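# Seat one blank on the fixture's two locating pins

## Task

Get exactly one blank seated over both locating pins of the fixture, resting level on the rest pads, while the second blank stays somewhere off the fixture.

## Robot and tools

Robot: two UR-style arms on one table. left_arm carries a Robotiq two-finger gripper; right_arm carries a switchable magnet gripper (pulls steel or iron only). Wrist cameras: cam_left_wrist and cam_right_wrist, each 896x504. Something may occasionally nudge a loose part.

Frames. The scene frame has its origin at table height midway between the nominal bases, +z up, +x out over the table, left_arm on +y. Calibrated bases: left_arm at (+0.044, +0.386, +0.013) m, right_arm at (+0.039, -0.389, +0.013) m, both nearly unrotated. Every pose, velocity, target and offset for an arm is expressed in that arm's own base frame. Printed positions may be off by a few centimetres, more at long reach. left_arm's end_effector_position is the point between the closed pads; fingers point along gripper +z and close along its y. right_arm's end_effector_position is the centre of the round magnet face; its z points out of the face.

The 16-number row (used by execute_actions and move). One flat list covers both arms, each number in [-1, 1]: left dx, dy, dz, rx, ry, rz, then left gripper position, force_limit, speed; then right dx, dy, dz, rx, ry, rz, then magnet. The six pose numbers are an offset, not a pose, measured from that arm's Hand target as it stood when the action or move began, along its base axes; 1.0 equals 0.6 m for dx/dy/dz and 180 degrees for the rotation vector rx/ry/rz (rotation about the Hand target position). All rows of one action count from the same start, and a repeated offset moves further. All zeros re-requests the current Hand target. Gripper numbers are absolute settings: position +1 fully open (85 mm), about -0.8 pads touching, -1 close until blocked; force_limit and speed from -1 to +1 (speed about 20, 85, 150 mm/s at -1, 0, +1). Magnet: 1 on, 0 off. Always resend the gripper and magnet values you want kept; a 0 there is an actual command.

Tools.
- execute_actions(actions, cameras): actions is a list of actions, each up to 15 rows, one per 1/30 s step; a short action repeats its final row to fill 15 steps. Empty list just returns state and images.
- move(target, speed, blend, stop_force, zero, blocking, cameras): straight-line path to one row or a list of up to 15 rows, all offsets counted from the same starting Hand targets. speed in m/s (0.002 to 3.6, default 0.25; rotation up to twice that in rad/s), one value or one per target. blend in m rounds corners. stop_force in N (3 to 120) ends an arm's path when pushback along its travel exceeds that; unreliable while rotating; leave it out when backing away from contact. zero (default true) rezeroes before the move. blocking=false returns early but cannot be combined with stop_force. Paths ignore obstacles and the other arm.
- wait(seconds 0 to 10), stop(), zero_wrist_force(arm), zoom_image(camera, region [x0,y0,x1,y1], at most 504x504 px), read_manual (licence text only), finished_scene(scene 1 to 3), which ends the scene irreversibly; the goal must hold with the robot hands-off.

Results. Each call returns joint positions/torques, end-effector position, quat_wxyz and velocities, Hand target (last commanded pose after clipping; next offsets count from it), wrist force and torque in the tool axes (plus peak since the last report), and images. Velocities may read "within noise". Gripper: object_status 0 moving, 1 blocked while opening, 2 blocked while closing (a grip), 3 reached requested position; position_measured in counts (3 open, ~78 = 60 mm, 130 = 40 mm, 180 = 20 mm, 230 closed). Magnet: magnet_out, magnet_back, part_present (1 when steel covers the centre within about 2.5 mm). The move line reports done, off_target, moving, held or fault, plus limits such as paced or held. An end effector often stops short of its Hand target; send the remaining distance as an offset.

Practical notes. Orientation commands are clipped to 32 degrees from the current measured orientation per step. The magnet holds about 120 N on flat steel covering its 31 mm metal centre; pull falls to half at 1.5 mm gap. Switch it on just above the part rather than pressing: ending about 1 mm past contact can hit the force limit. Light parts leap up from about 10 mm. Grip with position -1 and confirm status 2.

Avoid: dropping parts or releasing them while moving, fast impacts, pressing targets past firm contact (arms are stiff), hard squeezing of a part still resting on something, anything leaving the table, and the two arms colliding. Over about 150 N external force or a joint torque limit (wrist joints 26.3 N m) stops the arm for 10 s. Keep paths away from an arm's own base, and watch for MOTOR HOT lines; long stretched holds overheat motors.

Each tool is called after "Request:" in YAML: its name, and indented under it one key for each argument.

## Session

Request:
execute_actions:
  actions: []

Scene clock: 0.00 s.
left_arm: end_effector_position=(+0.2958, +0.4978, +0.3319) position_measured=3 object_status=3 end_effector_quat_wxyz=(-0.106, +0.149, +0.983, -0.021) | right_arm: end_effector_position=(+0.4243, -0.0191, +0.3698) magnet_out=0 magnet_back=1 part_present=0 end_effector_quat_wxyz=(-0.446, +0.886, -0.026, +0.125)
Joint positions: left_arm=[0.739 -1.316 1.251 -1.336 -1.433 1.028] | right_arm=[-0.762 -1.764 1.874 -1.114 -0.744 -0.957]
Joint velocities: within noise
Joint torques (N m): no reading
Motor temperatures (°C): left_arm=[30 24 27 29 37 30] | right_arm=[35 31 30 44 31 38]
Wrist force (N): no reading
Wrist torque (N m): no reading
Wrist force, peak (N): no reading
Hand target: left_arm +0.2958, +0.4978, +0.3319; -0.106, +0.149, +0.983, -0.021 | right_arm +0.4243, -0.0191, +0.3698; -0.446, +0.886, -0.026, +0.125

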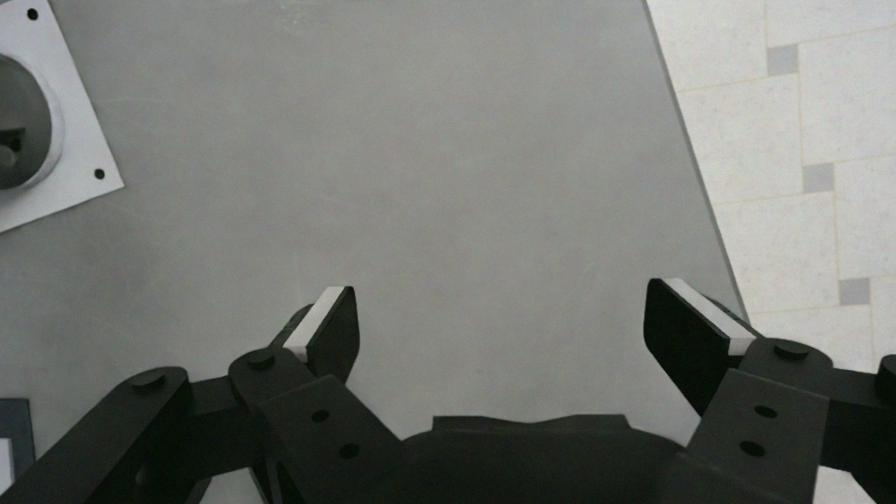

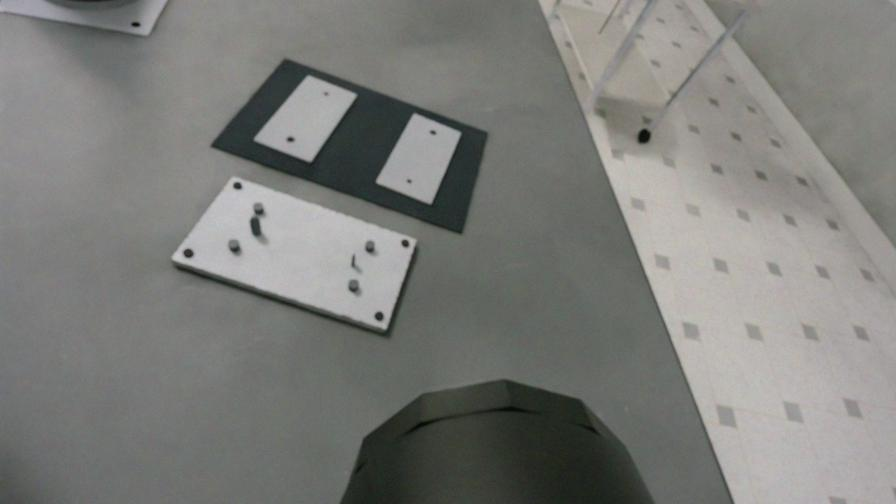

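Request:
move:
  target: [0,0,0,0,0,0,1,1,1,-0.04,0.58,0.15,-0.293,0.0914,0,0]
  cameras: ["cam_right_wrist"]
  speed: 0.4

Scene clock: 2.33 s.
left_arm: end_effector_position=(+0.2958, +0.4978, +0.3319) position_measured=3 object_status=3 end_effector_quat_wxyz=(-0.106, +0.149, +0.983, -0.021) | right_arm: end_effector_position=(+0.4003, +0.3289, +0.4598) magnet_out=0 magnet_back=1 part_present=0 end_effector_quat_wxyz=(+0.001, +1.000, -0.029, +0.000)
Joint positions: left_arm=[0.739 -1.316 1.251 -1.336 -1.433 1.028] | right_arm=[0.428 -1.534 1.353 -1.388 -1.572 0.487]
Joint velocities: within noise
Joint torques (N m): left_arm=[0.25 -39.16 -25.6 -2.56 0.98 0.39] | right_arm=[7.08 -18.85 -35.02 -1.06 -1.2 1.43]
Motor temperatures (°C): left_arm=[30 24 27 29 37 30] | right_arm=[35 31 30 44 31 38]
Wrist force (N): left_arm=[0.0 0.0 0.1] | right_arm=[-0.1 -0.9 -0.8]
Wrist torque (N m): left_arm=[-0.01 0.00 0.00] | right_arm=[0.03 0.00 -0.22]
Wrist force, peak (N): left_arm=[0.1 0.3 0.1] | right_arm=[-0.9 -2.6 -1.0]
Hand target: left_arm +0.2958, +0.4978, +0.3319; -0.106, +0.149, +0.983, -0.021 | right_arm +0.4003, +0.3289, +0.4598; +0.001, +1.000, -0.029, +0.000
Off the commanded pose: left_arm 0.000 m, 0 deg | right_arm 0.000 m, 0 deg.
move: done
Images, in order (width x height): cam_right_wrist 896x504.

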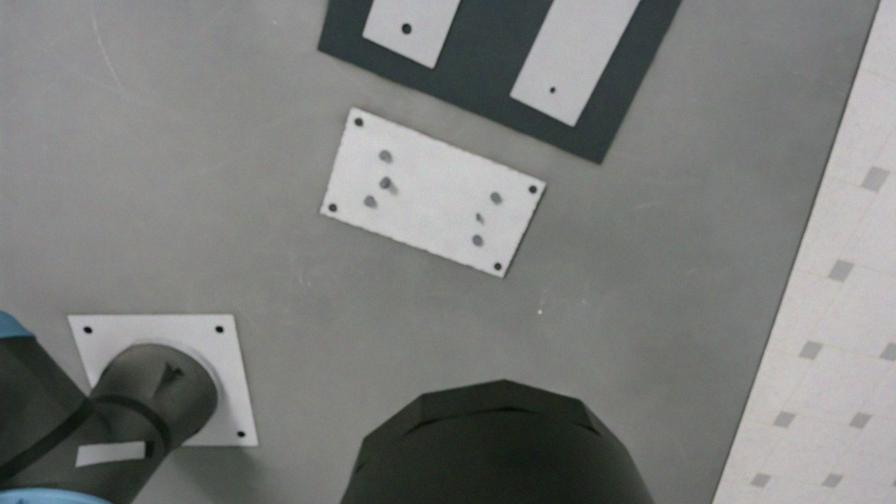

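Request:
move:
  target: [0,0,0,0,0,0,1,1,1,0.08,0.27,0,0,0,0,0]
  cameras: ["cam_right_wrist"]
  speed: 0.4

Scene clock: 3.93 s.
left_arm: end_effector_position=(+0.2958, +0.4978, +0.3319) position_measured=3 object_status=3 end_effector_quat_wxyz=(-0.106, +0.149, +0.983, -0.021) | right_arm: end_effector_position=(+0.4483, +0.4909, +0.4598) magnet_out=0 magnet_back=1 part_present=0 end_effector_quat_wxyz=(+0.001, +1.000, -0.029, +0.000)
Joint positions: left_arm=[0.739 -1.316 1.251 -1.336 -1.433 1.028] | right_arm=[0.629 -1.147 0.867 -1.29 -1.572 0.688]
Joint velocities: within noise
Joint torques (N m): left_arm=[-0.97 -38.97 -25.43 -2.27 0.75 0.23] | right_arm=[8.88 -35 -34.83 -1.07 -1.26 1.52]
Motor temperatures (°C): left_arm=[30 24 27 29 37 30] | right_arm=[35 31 30 44 31 38]
Wrist force (N): left_arm=[0.0 0.1 0.1] | right_arm=[-0.3 -1.1 -0.5]
Wrist torque (N m): left_arm=[0.02 -0.01 0.00] | right_arm=[0.01 -0.02 -0.22]
Wrist force, peak (N): left_arm=[-0.2 -0.3 0.1] | right_arm=[0.1 -3.1 -0.2]
Hand target: left_arm +0.2958, +0.4978, +0.3319; -0.106, +0.149, +0.983, -0.021 | right_arm +0.4483, +0.4909, +0.4598; +0.001, +1.000, -0.029, +0.000
Off the commanded pose: left_arm 0.000 m, 0 deg | right_arm 0.000 m, 0 deg.
move: done
Images, in order (width x height): cam_right_wrist 896x504.

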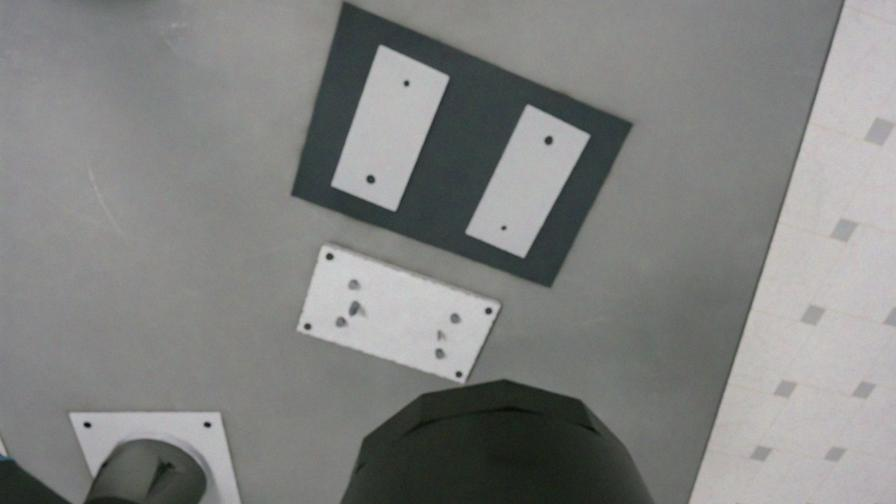

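Request:
move:
  target: [0,0,0,0,0,0,1,1,1,-0.1235,0.0232,-0.6163,0,0,-0.633,0]
  cameras: ["cam_right_wrist"]
  speed: 0.4

Scene clock: 7.50 s.
left_arm: end_effector_position=(+0.2958, +0.4978, +0.3319) position_measured=3 object_status=3 end_effector_quat_wxyz=(-0.106, +0.149, +0.983, -0.021) | right_arm: end_effector_position=(+0.3742, +0.5048, +0.0901) magnet_out=0 magnet_back=1 part_present=0 end_effector_quat_wxyz=(+0.000, -0.520, +0.854, +0.001)
Joint positions: left_arm=[0.739 -1.316 1.251 -1.336 -1.433 1.028] | right_arm=[0.719 -1.059 1.734 -2.245 -1.569 2.766]
Joint velocities: within noise
Joint torques (N m): left_arm=[-1.45 -39.45 -26.4 -2.05 1.44 0.01] | right_arm=[7.03 -33.64 -10.53 -4.82 -1.33 1.54]
Motor temperatures (°C): left_arm=[30 24 27 29 37 30] | right_arm=[35 31 30 44 31 38]
Wrist force (N): left_arm=[-0.1 -0.1 0.0] | right_arm=[-0.1 -0.9 -0.6]
Wrist torque (N m): left_arm=[-0.01 0.02 0.00] | right_arm=[0.05 -0.05 -0.21]
Wrist force, peak (N): left_arm=[-0.2 0.1 -0.2] | right_arm=[-0.1 -1.2 -1.4]
Hand target: left_arm +0.2958, +0.4978, +0.3319; -0.106, +0.149, +0.983, -0.021 | right_arm +0.3742, +0.5048, +0.0900; +0.000, -0.520, +0.854, +0.001
Off the commanded pose: left_arm 0.000 m, 0 deg | right_arm 0.000 m, 0 deg.
move: done
Images, in order (width x height): cam_right_wrist 896x504.

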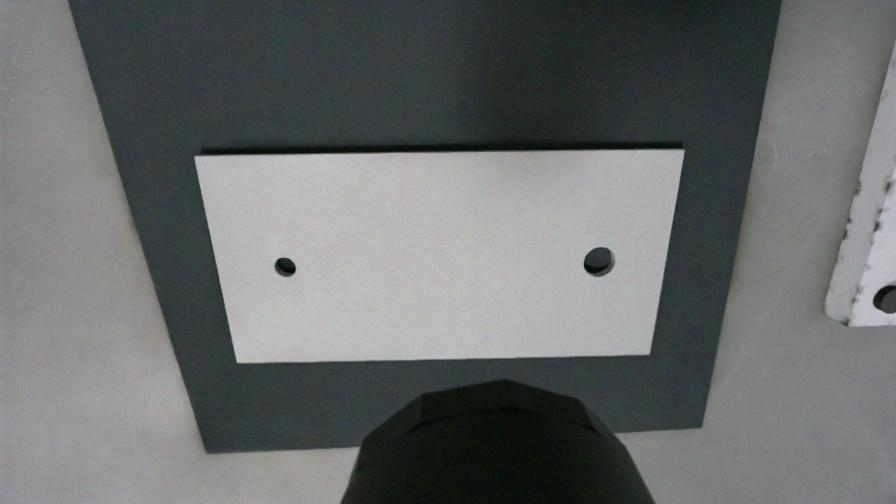

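Request:
move:
  target:
    - [0,0,0,0,0,0,1,1,1,0.0062,0.0137,-0.155,0,0,0,0]
  cameras: []
  speed: 0.15

Request:
move:
  target: [0,0,0,0,0,0,1,1,1,0,0,-0.03,0,0,0,0]
  cameras: []
  speed: 0.006
  stop_force: 4

Request:
move:
  target: [0,0,0,0,0,0,1,1,1,0,0,0,0,0,0,1]
  cameras: []

Request:
move:
  target: [0,0,0,0,0,0,1,1,1,0,0,0.15,0,0,0,1]
  cameras: ["cam_right_wrist"]
  speed: 0.08

Request:
zoom_image:
  camera: "cam_right_wrist"
  region: [60, 404, 260, 504]

Request:
zoom_image:
  camera: "cam_right_wrist"
  region: [696, 404, 896, 504]

Scene clock: 9.00 s.
left_arm: end_effector_position=(+0.2958, +0.4978, +0.3319) position_measured=3 object_status=3 end_effector_quat_wxyz=(-0.106, +0.149, +0.983, -0.021) | right_arm: end_effector_position=(+0.3779, +0.5130, -0.0028) magnet_out=0 magnet_back=1 part_present=0 end_effector_quat_wxyz=(+0.000, -0.520, +0.854, +0.001)
Joint positions: left_arm=[0.739 -1.316 1.251 -1.336 -1.433 1.028] | right_arm=[0.725 -0.89 1.75 -2.431 -1.569 2.772]
Joint velocities: within noise
Joint torques (N m): left_arm=[-2.97 -39.02 -26.11 -2.3 1.58 0.15] | right_arm=[7.84 -38.53 -26.49 -4.49 -1.12 1.5]
Motor temperatures (°C): left_arm=[30 24 27 29 37 30] | right_arm=[35 31 30 44 31 38]
Wrist force (N): left_arm=[-0.1 0.0 -0.1] | right_arm=[0.1 -1.2 -0.1]
Wrist torque (N m): left_arm=[0.00 0.02 0.00] | right_arm=[0.05 -0.07 -0.24]
Wrist force, peak (N): left_arm=[-0.3 0.1 -0.1] | right_arm=[0.0 -0.6 -1.6]
Hand target: left_arm +0.2958, +0.4978, +0.3319; -0.106, +0.149, +0.983, -0.021 | right_arm +0.3780, +0.5131, -0.0030; +0.000, -0.520, +0.854, +0.001
Off the commanded pose: left_arm 0.000 m, 0 deg | right_arm 0.000 m, 0 deg.
move: done
No camera images: "cameras" was empty.

Scene clock: 10.67 s.
left_arm: end_effector_position=(+0.2958, +0.4978, +0.3319) position_measured=3 object_status=3 end_effector_quat_wxyz=(-0.106, +0.149, +0.983, -0.021) | right_arm: end_effector_position=(+0.3779, +0.5130, -0.0063) magnet_out=0 magnet_back=1 part_present=0 end_effector_quat_wxyz=(+0.000, -0.520, +0.854, +0.001)
Joint positions: left_arm=[0.739 -1.316 1.251 -1.336 -1.433 1.028] | right_arm=[0.725 -0.883 1.751 -2.438 -1.569 2.772]
Joint velocities: within noise
Joint torques (N m): left_arm=[-3.65 -40.53 -25.55 -1.97 1.27 0.12] | right_arm=[4.26 -50.8 -19.73 -0.7 -0.95 0.74]
Motor temperatures (°C): left_arm=[30 24 27 29 37 30] | right_arm=[35 31 30 44 31 38]
Wrist force (N): left_arm=[0.0 0.0 -0.1] | right_arm=[-1.0 -1.7 -3.0]
Wrist torque (N m): left_arm=[0.00 0.00 0.00] | right_arm=[0.12 -0.06 -0.26]
Wrist force, peak (N): left_arm=[-0.1 0.0 0.2] | right_arm=[9.1 1.3 -15.6]
Hand target: left_arm +0.2958, +0.4978, +0.3319; -0.106, +0.149, +0.983, -0.021 | right_arm +0.3780, +0.5131, -0.0063; +0.000, -0.520, +0.854, +0.001 (not the last commanded pose)
Off the commanded pose: left_arm 0.000 m, 0 deg | right_arm 0.015 m, 0 deg.
move: contact (right_arm)
No camera images: "cameras" was empty.

Scene clock: 11.17 s.
left_arm: end_effector_position=(+0.2958, +0.4978, +0.3319) position_measured=3 object_status=3 end_effector_quat_wxyz=(-0.106, +0.149, +0.983, -0.021) | right_arm: end_effector_position=(+0.3779, +0.5130, -0.0063) magnet_out=1 magnet_back=0 part_present=1 end_effector_quat_wxyz=(+0.000, -0.520, +0.854, +0.001)
Joint positions: left_arm=[0.739 -1.316 1.251 -1.336 -1.433 1.028] | right_arm=[0.725 -0.883 1.751 -2.438 -1.569 2.772]
Joint velocities: within noise
Joint torques (N m): left_arm=[-3.84 -38.22 -26.02 -2.13 1.41 0.15] | right_arm=[1.6 -51.81 -25.53 -2.43 -1.07 0.55]
Motor temperatures (°C): left_arm=[30 24 27 29 37 30] | right_arm=[35 31 30 44 31 38]
Wrist force (N): left_arm=[0.0 0.0 -0.1] | right_arm=[-0.7 -0.9 1.0]
Wrist torque (N m): left_arm=[0.01 0.00 0.00] | right_arm=[0.16 -0.13 -0.28]
Wrist force, peak (N): left_arm=[-0.2 0.1 -0.1] | right_arm=[-0.2 -0.7 2.6]
Hand target: left_arm +0.2958, +0.4978, +0.3319; -0.106, +0.149, +0.983, -0.021 | right_arm +0.3780, +0.5131, -0.0063; +0.000, -0.520, +0.854, +0.001
Off the commanded pose: left_arm 0.000 m, 0 deg | right_arm 0.000 m, 0 deg.
move: done
No camera images: "cameras" was empty.

Scene clock: 12.80 s.
left_arm: end_effector_position=(+0.2958, +0.4978, +0.3319) position_measured=3 object_status=3 end_effector_quat_wxyz=(-0.106, +0.149, +0.983, -0.021) | right_arm: end_effector_position=(+0.3779, +0.5131, +0.0835) magnet_out=1 magnet_back=0 part_present=1 end_effector_quat_wxyz=(+0.000, -0.520, +0.854, +0.001)
Joint positions: left_arm=[0.739 -1.316 1.251 -1.336 -1.433 1.028] | right_arm=[0.725 -1.033 1.71 -2.248 -1.569 2.772]
Joint velocities: within noise
Joint torques (N m): left_arm=[-5.13 -39.49 -25.84 -2.13 1.36 0.01] | right_arm=[1.09 -54.26 -32.27 -1.35 0.14 -0.08]
Motor temperatures (°C): left_arm=[30 24 27 29 37 30] | right_arm=[35 31 29 44 31 38]
Wrist force (N): left_arm=[-0.2 0.0 0.1] | right_arm=[-0.3 -0.8 3.8]
Wrist torque (N m): left_arm=[0.01 0.04 0.00] | right_arm=[0.05 -0.04 -0.20]
Wrist force, peak (N): left_arm=[-0.1 -0.3 0.3] | right_arm=[0.0 -1.1 4.9]
Hand target: left_arm +0.2958, +0.4978, +0.3319; -0.106, +0.149, +0.983, -0.021 | right_arm +0.3780, +0.5131, +0.0837; +0.000, -0.520, +0.854, +0.001
Off the commanded pose: left_arm 0.000 m, 0 deg | right_arm 0.000 m, 0 deg.
move: done
Images, in order (width x height): cam_right_wrist 896x504.

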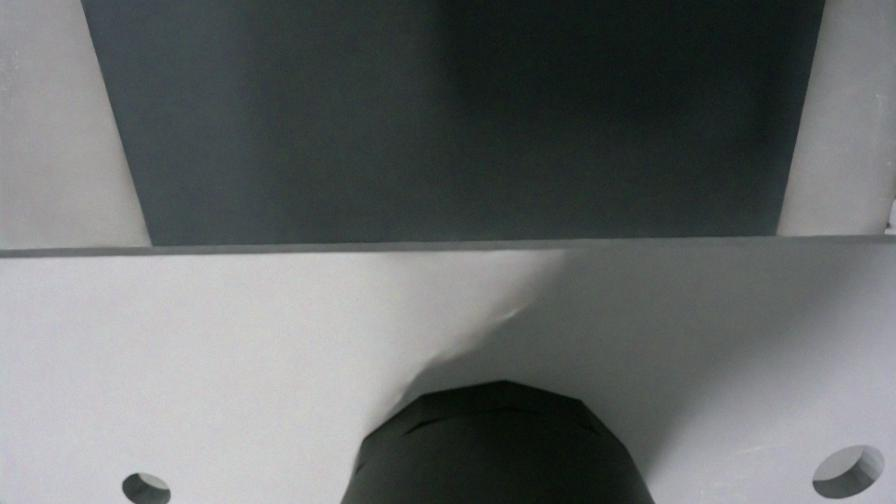

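Scaled by 2.520 from the camera's 896x504 image, which has a finer 1280x720 frame.

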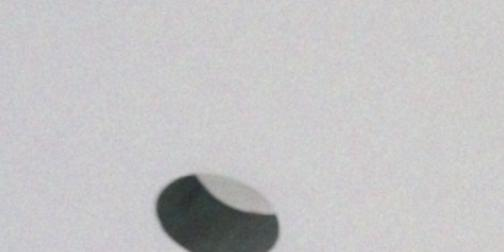

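Scaled by 2.520 from the camera's 896x504 image, which has a finer 1280x720 frame.

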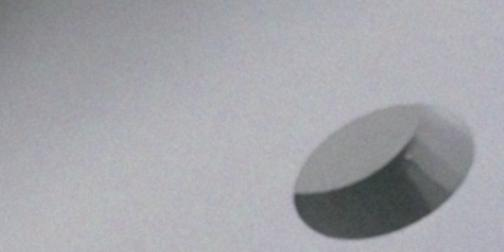

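Request:
move:
  target:
    - [0,0,0,0,0,0,1,1,1,0.007,-0.1,0.03,0,0,-0.15,1]
    - [0,0,0,0,0,0,1,1,1,0.0217,-0.33,0.02,0,0,-0.489,1]
    - [0,0,0,0,0,0,1,1,1,0.0217,-0.33,-0.0395,0,0,-0.489,1]
  blend: [0.02,0.01,0]
  cameras: ["cam_right_wrist"]
  speed: [0.3,0.3,0.15]

Request:
zoom_image:
  camera: "cam_right_wrist"
  region: [100, 60, 300, 260]

Request:
zoom_image:
  camera: "cam_right_wrist"
  region: [660, 60, 860, 260]

Scene clock: 17.33 s.
left_arm: end_effector_position=(+0.2958, +0.4978, +0.3319) position_measured=3 object_status=3 end_effector_quat_wxyz=(-0.106, +0.149, +0.983, -0.021) | right_arm: end_effector_position=(+0.3910, +0.3151, +0.0601) magnet_out=1 magnet_back=0 part_present=1 end_effector_quat_wxyz=(+0.000, +0.219, +0.976, +0.001)
Joint positions: left_arm=[0.739 -1.316 1.251 -1.336 -1.433 1.028] | right_arm=[0.409 -1.238 2.133 -2.468 -1.57 3.993]
Joint velocities: within noise
Joint torques (N m): left_arm=[-6.96 -40.43 -25.85 -1.41 1.69 0.47] | right_arm=[-8.37 -25.73 -9.41 -4.92 -1.29 1.67]
Motor temperatures (°C): left_arm=[30 24 27 29 37 30] | right_arm=[35 31 29 44 31 38]
Wrist force (N): left_arm=[0.0 0.1 -0.1] | right_arm=[0.3 -0.9 3.3]
Wrist torque (N m): left_arm=[0.02 0.00 0.00] | right_arm=[0.01 -0.10 -0.24]
Wrist force, peak (N): left_arm=[-0.1 0.0 0.4] | right_arm=[0.2 -1.1 4.6]
Hand target: left_arm +0.2958, +0.4978, +0.3319; -0.106, +0.149, +0.983, -0.021 | right_arm +0.3910, +0.3151, +0.0600; +0.000, +0.219, +0.976, +0.001
Off the commanded pose: left_arm 0.000 m, 0 deg | right_arm 0.000 m, 0 deg.
move: done
Images, in order (width x height): cam_right_wrist 896x504.

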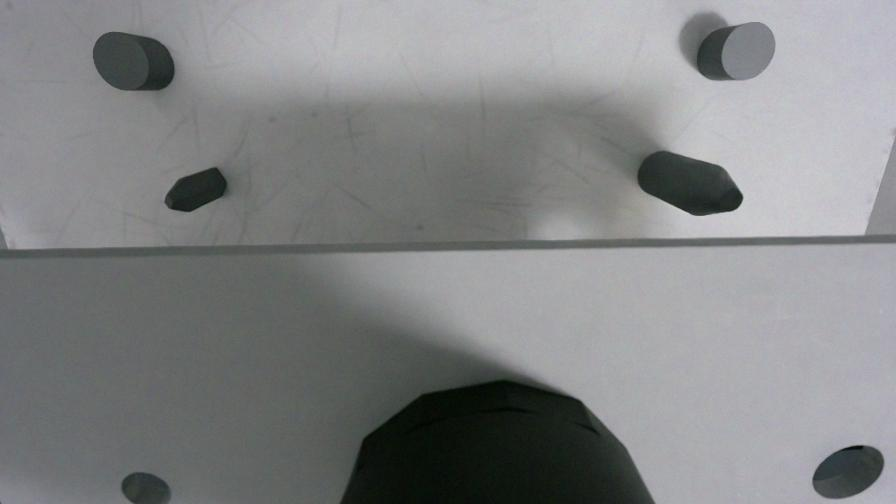

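Scaled by 2.520 from the camera's 896x504 image, which has a finer 1280x720 frame.

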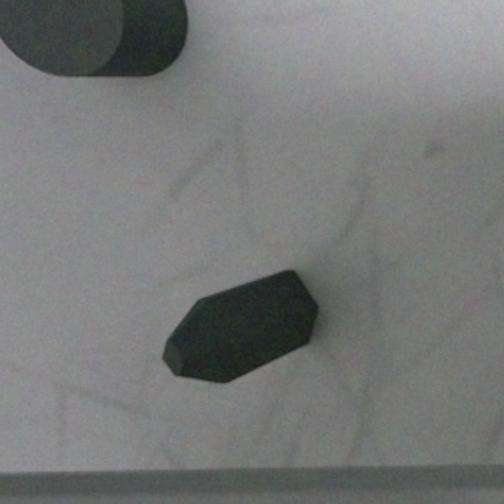

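Scaled by 2.520 from the camera's 896x504 image, which has a finer 1280x720 frame.

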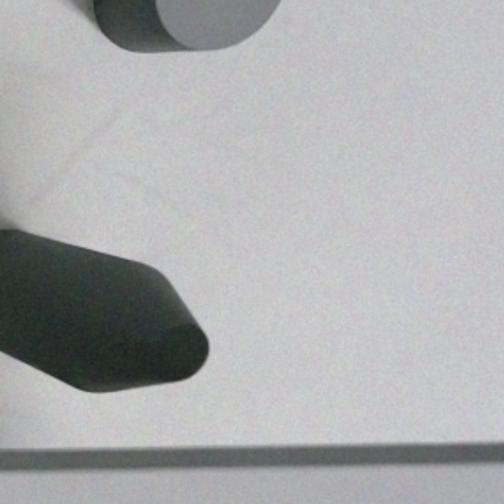

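Request:
move:
  target:
    - [0,0,0,0,0,0,1,1,1,-0.0098,-0.0668,0,0,0,0.001,1]
    - [0,0,0,0,0,0,1,1,1,-0.0098,-0.0668,-0.033,0,0,0.001,1]
  cameras: []
  speed: 0.12

Request:
move:
  target: [0,0,0,0,0,0,1,1,1,0,0,-0.06,0,0,0,1]
  cameras: ["cam_right_wrist"]
  speed: 0.008
  stop_force: 6

Request:
zoom_image:
  camera: "cam_right_wrist"
  region: [60, 404, 260, 504]

Request:
zoom_image:
  camera: "cam_right_wrist"
  region: [696, 404, 896, 504]

Scene clock: 18.83 s.
left_arm: end_effector_position=(+0.2958, +0.4978, +0.3319) position_measured=3 object_status=3 end_effector_quat_wxyz=(-0.106, +0.149, +0.983, -0.021) | right_arm: end_effector_position=(+0.3851, +0.2750, +0.0403) magnet_out=1 magnet_back=0 part_present=1 end_effector_quat_wxyz=(+0.000, +0.218, +0.976, +0.001)
Joint positions: left_arm=[0.739 -1.316 1.251 -1.336 -1.433 1.028] | right_arm=[0.334 -1.243 2.227 -2.556 -1.57 3.915]
Joint velocities: within noise
Joint torques (N m): left_arm=[-6.71 -39.16 -25.89 -1.49 1.52 0.23] | right_arm=[-7.93 -21.89 -6.95 -4.91 1.25 -2.04]
Motor temperatures (°C): left_arm=[30 24 27 29 37 30] | right_arm=[35 31 29 44 31 38]
Wrist force (N): left_arm=[-0.1 0.1 0.0] | right_arm=[0.0 -1.3 3.3]
Wrist torque (N m): left_arm=[0.01 0.02 0.00] | right_arm=[-0.01 -0.09 -0.21]
Wrist force, peak (N): left_arm=[-0.3 0.0 -0.3] | right_arm=[-0.1 -1.4 4.4]
Hand target: left_arm +0.2958, +0.4978, +0.3319; -0.106, +0.149, +0.983, -0.021 | right_arm +0.3851, +0.2750, +0.0402; +0.000, +0.218, +0.976, +0.001
Off the commanded pose: left_arm 0.000 m, 0 deg | right_arm 0.000 m, 0 deg.
move: done
No camera images: "cameras" was empty.

Scene clock: 23.57 s.
left_arm: end_effector_position=(+0.2958, +0.4978, +0.3319) position_measured=3 object_status=3 end_effector_quat_wxyz=(-0.106, +0.149, +0.983, -0.021) | right_arm: end_effector_position=(+0.3851, +0.2750, +0.0132) magnet_out=1 magnet_back=0 part_present=1 end_effector_quat_wxyz=(+0.000, +0.218, +0.976, +0.001)
Joint positions: left_arm=[0.739 -1.316 1.251 -1.336 -1.433 1.028] | right_arm=[0.334 -1.174 2.24 -2.638 -1.57 3.915]
Joint velocities: within noise
Joint torques (N m): left_arm=[-9.51 -41.45 -26.52 -1.16 1.35 0.35] | right_arm=[7.12 -40 -16.92 0.77 1.03 -0.79]
Motor temperatures (°C): left_arm=[30 24 27 29 37 30] | right_arm=[35 31 29 44 31 38]
Wrist force (N): left_arm=[0.2 0.0 0.0] | right_arm=[-10.9 11.1 8.8]
Wrist torque (N m): left_arm=[0.00 -0.02 0.00] | right_arm=[0.27 -0.14 -0.45]
Wrist force, peak (N): left_arm=[-0.3 -0.1 -0.2] | right_arm=[2.7 -5.6 -29.5]
Hand target: left_arm +0.2958, +0.4978, +0.3319; -0.106, +0.149, +0.983, -0.021 | right_arm +0.3851, +0.2750, +0.0132; +0.000, +0.218, +0.976, +0.001 (not the last commanded pose)
Off the commanded pose: left_arm 0.000 m, 0 deg | right_arm 0.009 m, 0 deg.
move: contact (right_arm)
Images, in order (width x height): cam_right_wrist 896x504.

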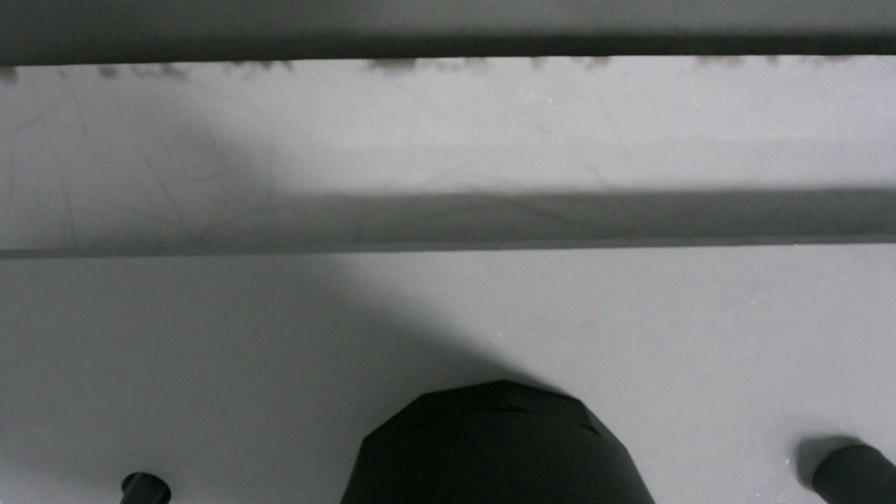

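Scaled by 2.520 from the camera's 896x504 image, which has a finer 1280x720 frame.

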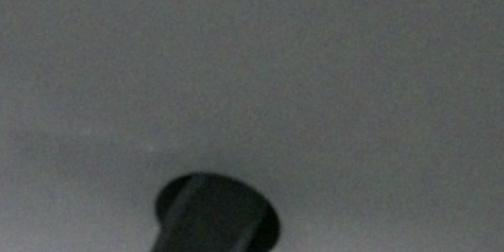

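Scaled by 2.520 from the camera's 896x504 image, which has a finer 1280x720 frame.

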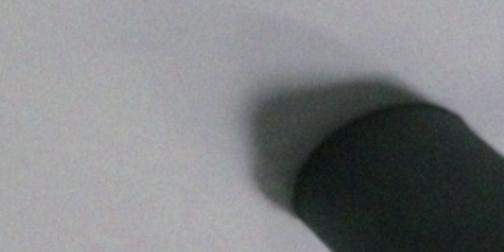

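Request:
move:
  target: [0,0,0,0,0,0,1,1,1,0.0011,0.0004,0,0,0,0,1]
  cameras: []
  speed: 0.01

Request:
move:
  target: [0,0,0,0,0,0,1,1,1,0,0,-0.01,0,0,0,1]
  cameras: ["cam_right_wrist"]
  speed: 0.005
  stop_force: 12

Scene clock: 24.40 s.
left_arm: end_effector_position=(+0.2958, +0.4978, +0.3319) position_measured=3 object_status=3 end_effector_quat_wxyz=(-0.106, +0.149, +0.983, -0.021) | right_arm: end_effector_position=(+0.3857, +0.2752, +0.0133) magnet_out=1 magnet_back=0 part_present=1 end_effector_quat_wxyz=(+0.000, +0.218, +0.976, +0.001)
Joint positions: left_arm=[0.739 -1.316 1.251 -1.336 -1.433 1.028] | right_arm=[0.334 -1.173 2.238 -2.637 -1.57 3.915]
Joint velocities: within noise
Joint torques (N m): left_arm=[-9.48 -41.77 -27.36 -1.24 1.37 0.3] | right_arm=[5.92 -15.78 -30.01 -3.7 1.05 -0.04]
Motor temperatures (°C): left_arm=[30 24 27 29 37 30] | right_arm=[35 31 29 44 31 38]
Wrist force (N): left_arm=[-0.1 0.0 0.0] | right_arm=[15.6 -24.3 -25.2]
Wrist torque (N m): left_arm=[-0.01 0.02 0.00] | right_arm=[0.08 -0.30 -0.41]
Wrist force, peak (N): left_arm=[-0.3 0.0 0.1] | right_arm=[15.6 -24.3 -25.2]
Hand target: left_arm +0.2958, +0.4978, +0.3319; -0.106, +0.149, +0.983, -0.021 | right_arm +0.3858, +0.2752, +0.0132; +0.000, +0.218, +0.976, +0.001
Off the commanded pose: left_arm 0.000 m, 0 deg | right_arm 0.000 m, 0 deg.
move: done
No camera images: "cameras" was empty.

Scene clock: 24.97 s.
left_arm: end_effector_position=(+0.2958, +0.4978, +0.3319) position_measured=3 object_status=3 end_effector_quat_wxyz=(-0.106, +0.149, +0.983, -0.021) | right_arm: end_effector_position=(+0.3857, +0.2752, +0.0132) magnet_out=1 magnet_back=0 part_present=1 end_effector_quat_wxyz=(+0.000, +0.218, +0.976, +0.001)
Joint positions: left_arm=[0.739 -1.316 1.251 -1.336 -1.433 1.028] | right_arm=[0.334 -1.173 2.238 -2.637 -1.57 3.915]
Joint velocities: within noise
Joint torques (N m): left_arm=[-8.59 -40.77 -26.04 -1.22 1.45 0.11] | right_arm=[5.66 -25.23 -26.9 -6.24 1.15 0.43]
Motor temperatures (°C): left_arm=[30 24 27 29 37 30] | right_arm=[35 31 29 44 31 38]
Wrist force (N): left_arm=[-0.1 0.0 0.1] | right_arm=[22.8 -34.7 -41.8]
Wrist torque (N m): left_arm=[0.01 0.03 0.00] | right_arm=[-0.02 -0.09 -0.40]
Wrist force, peak (N): left_arm=[0.0 0.2 -0.3] | right_arm=[22.2 -34.6 -43.9]
Hand target: left_arm +0.2958, +0.4978, +0.3319; -0.106, +0.149, +0.983, -0.021 | right_arm +0.3857, +0.2752, +0.0132; +0.000, +0.218, +0.976, +0.001 (not the last commanded pose)
Off the commanded pose: left_arm 0.000 m, 0 deg | right_arm 0.006 m, 0 deg.
move: contact (right_arm)
Images, in order (width x height): cam_right_wrist 896x504.

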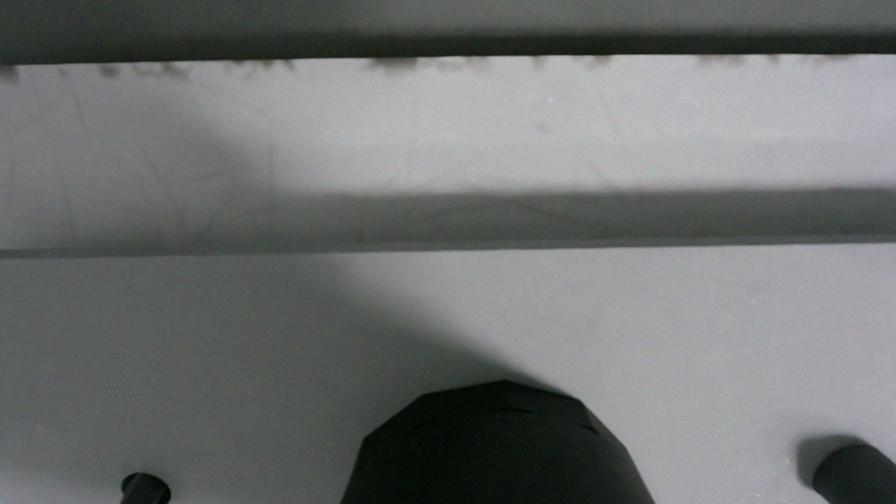

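Request:
move:
  target: [0,0,0,0,0,0,1,1,1,-0.0007,-0.0003,0.0004,0,0,0,1]
  cameras: []
  speed: 0.01

Request:
move:
  target: [0,0,0,0,0,0,1,1,1,0,0,0,0,0,0,0]
  cameras: []

Request:
move:
  target: [0,0,0,0,0,0,1,1,1,0,0,0.2,0,0,0,0]
  cameras: ["cam_right_wrist"]
  speed: 0.15

Scene clock: 25.83 s.
left_arm: end_effector_position=(+0.2958, +0.4978, +0.3319) position_measured=3 object_status=3 end_effector_quat_wxyz=(-0.106, +0.149, +0.983, -0.021) | right_arm: end_effector_position=(+0.3853, +0.2751, +0.0134) magnet_out=1 magnet_back=0 part_present=1 end_effector_quat_wxyz=(+0.000, +0.218, +0.976, +0.001)
Joint positions: left_arm=[0.739 -1.316 1.251 -1.336 -1.433 1.028] | right_arm=[0.334 -1.174 2.239 -2.637 -1.57 3.915]
Joint velocities: within noise
Joint torques (N m): left_arm=[-10.29 -40.76 -26.48 -0.78 1.38 0.15] | right_arm=[-6.03 -41.75 -3.55 -1.42 1.12 -1.58]
Motor temperatures (°C): left_arm=[30 24 27 29 37 30] | right_arm=[35 31 29 44 31 38]
Wrist force (N): left_arm=[-0.2 0.0 0.0] | right_arm=[-2.4 -1.8 3.3]
Wrist torque (N m): left_arm=[0.00 0.03 0.00] | right_arm=[-0.03 -0.11 -0.29]
Wrist force, peak (N): left_arm=[0.0 0.0 0.3] | right_arm=[22.2 -34.1 -42.2]
Hand target: left_arm +0.2958, +0.4978, +0.3319; -0.106, +0.149, +0.983, -0.021 | right_arm +0.3853, +0.2750, +0.0134; +0.000, +0.218, +0.976, +0.001
Off the commanded pose: left_arm 0.000 m, 0 deg | right_arm 0.000 m, 0 deg.
move: done
No camera images: "cameras" was empty.

Scene clock: 26.33 s.
left_arm: end_effector_position=(+0.2958, +0.4978, +0.3319) position_measured=3 object_status=3 end_effector_quat_wxyz=(-0.106, +0.149, +0.983, -0.021) | right_arm: end_effector_position=(+0.3853, +0.2750, +0.0135) magnet_out=0 magnet_back=1 part_present=0 end_effector_quat_wxyz=(+0.000, +0.218, +0.976, +0.001)
Joint positions: left_arm=[0.739 -1.316 1.251 -1.336 -1.433 1.028] | right_arm=[0.334 -1.174 2.239 -2.637 -1.57 3.915]
Joint velocities: within noise
Joint torques (N m): left_arm=[-9.28 -39.9 -26.25 -1.17 1.39 -0.06] | right_arm=[-7.5 -37.67 -5.79 -1.11 1.14 -2.04]
Motor temperatures (°C): left_arm=[30 24 27 29 37 30] | right_arm=[35 31 29 44 31 38]
Wrist force (N): left_arm=[0.1 0.0 0.1] | right_arm=[0.0 -1.8 -0.5]
Wrist torque (N m): left_arm=[0.00 -0.01 0.00] | right_arm=[-0.01 -0.09 -0.23]
Wrist force, peak (N): left_arm=[-0.2 0.0 0.2] | right_arm=[-1.7 -1.4 4.1]
Hand target: left_arm +0.2958, +0.4978, +0.3319; -0.106, +0.149, +0.983, -0.021 | right_arm +0.3853, +0.2750, +0.0134; +0.000, +0.218, +0.976, +0.001
Off the commanded pose: left_arm 0.000 m, 0 deg | right_arm 0.000 m, 0 deg.
move: done
No camera images: "cameras" was empty.

Scene clock: 27.80 s.
left_arm: end_effector_position=(+0.2958, +0.4978, +0.3319) position_measured=3 object_status=3 end_effector_quat_wxyz=(-0.106, +0.149, +0.983, -0.021) | right_arm: end_effector_position=(+0.3853, +0.2750, +0.1334) magnet_out=0 magnet_back=1 part_present=0 end_effector_quat_wxyz=(+0.000, +0.218, +0.976, +0.001)
Joint positions: left_arm=[0.739 -1.316 1.251 -1.336 -1.433 1.028] | right_arm=[0.334 -1.443 2.143 -2.272 -1.57 3.915]
Joint velocities: within noise
Joint torques (N m): left_arm=[-9.52 -41.02 -26.99 -1.24 1.42 0.22] | right_arm=[-7.64 -33.12 -30.4 -1.02 -0.72 -1.91]
Motor temperatures (°C): left_arm=[30 24 27 29 37 30] | right_arm=[35 31 29 44 31 38]
Wrist force (N): left_arm=[0.0 0.0 0.1] | right_arm=[-0.1 -1.7 -0.6]
Wrist torque (N m): left_arm=[-0.01 0.01 0.01] | right_arm=[-0.03 -0.09 -0.24]
Wrist force, peak (N): left_arm=[-0.1 0.1 0.2] | right_arm=[-0.1 -1.5 -1.8]
Hand target: left_arm +0.2958, +0.4978, +0.3319; -0.106, +0.149, +0.983, -0.021 | right_arm +0.3853, +0.2750, +0.1334; +0.000, +0.218, +0.976, +0.001
Off the commanded pose: left_arm 0.000 m, 0 deg | right_arm 0.000 m, 0 deg.
move: done
Images, in order (width x height): cam_right_wrist 896x504.

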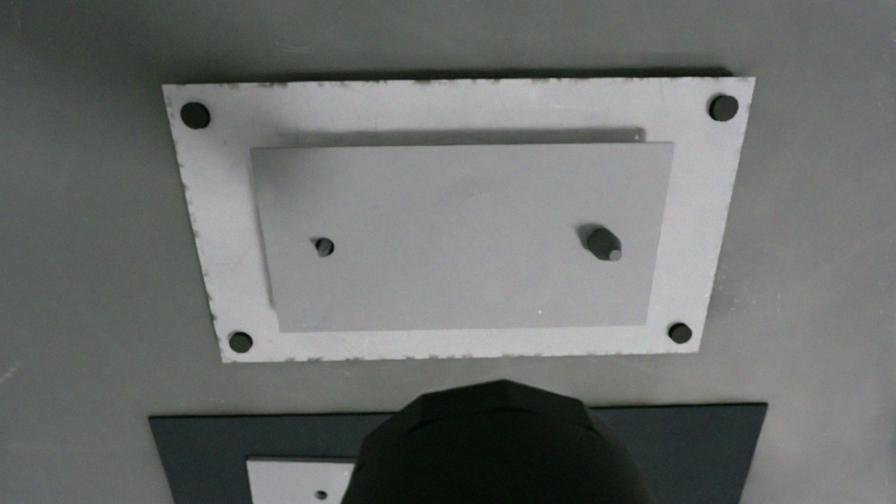

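Request:
finished_scene:
  scene: 3

The scene is finished: the task was done.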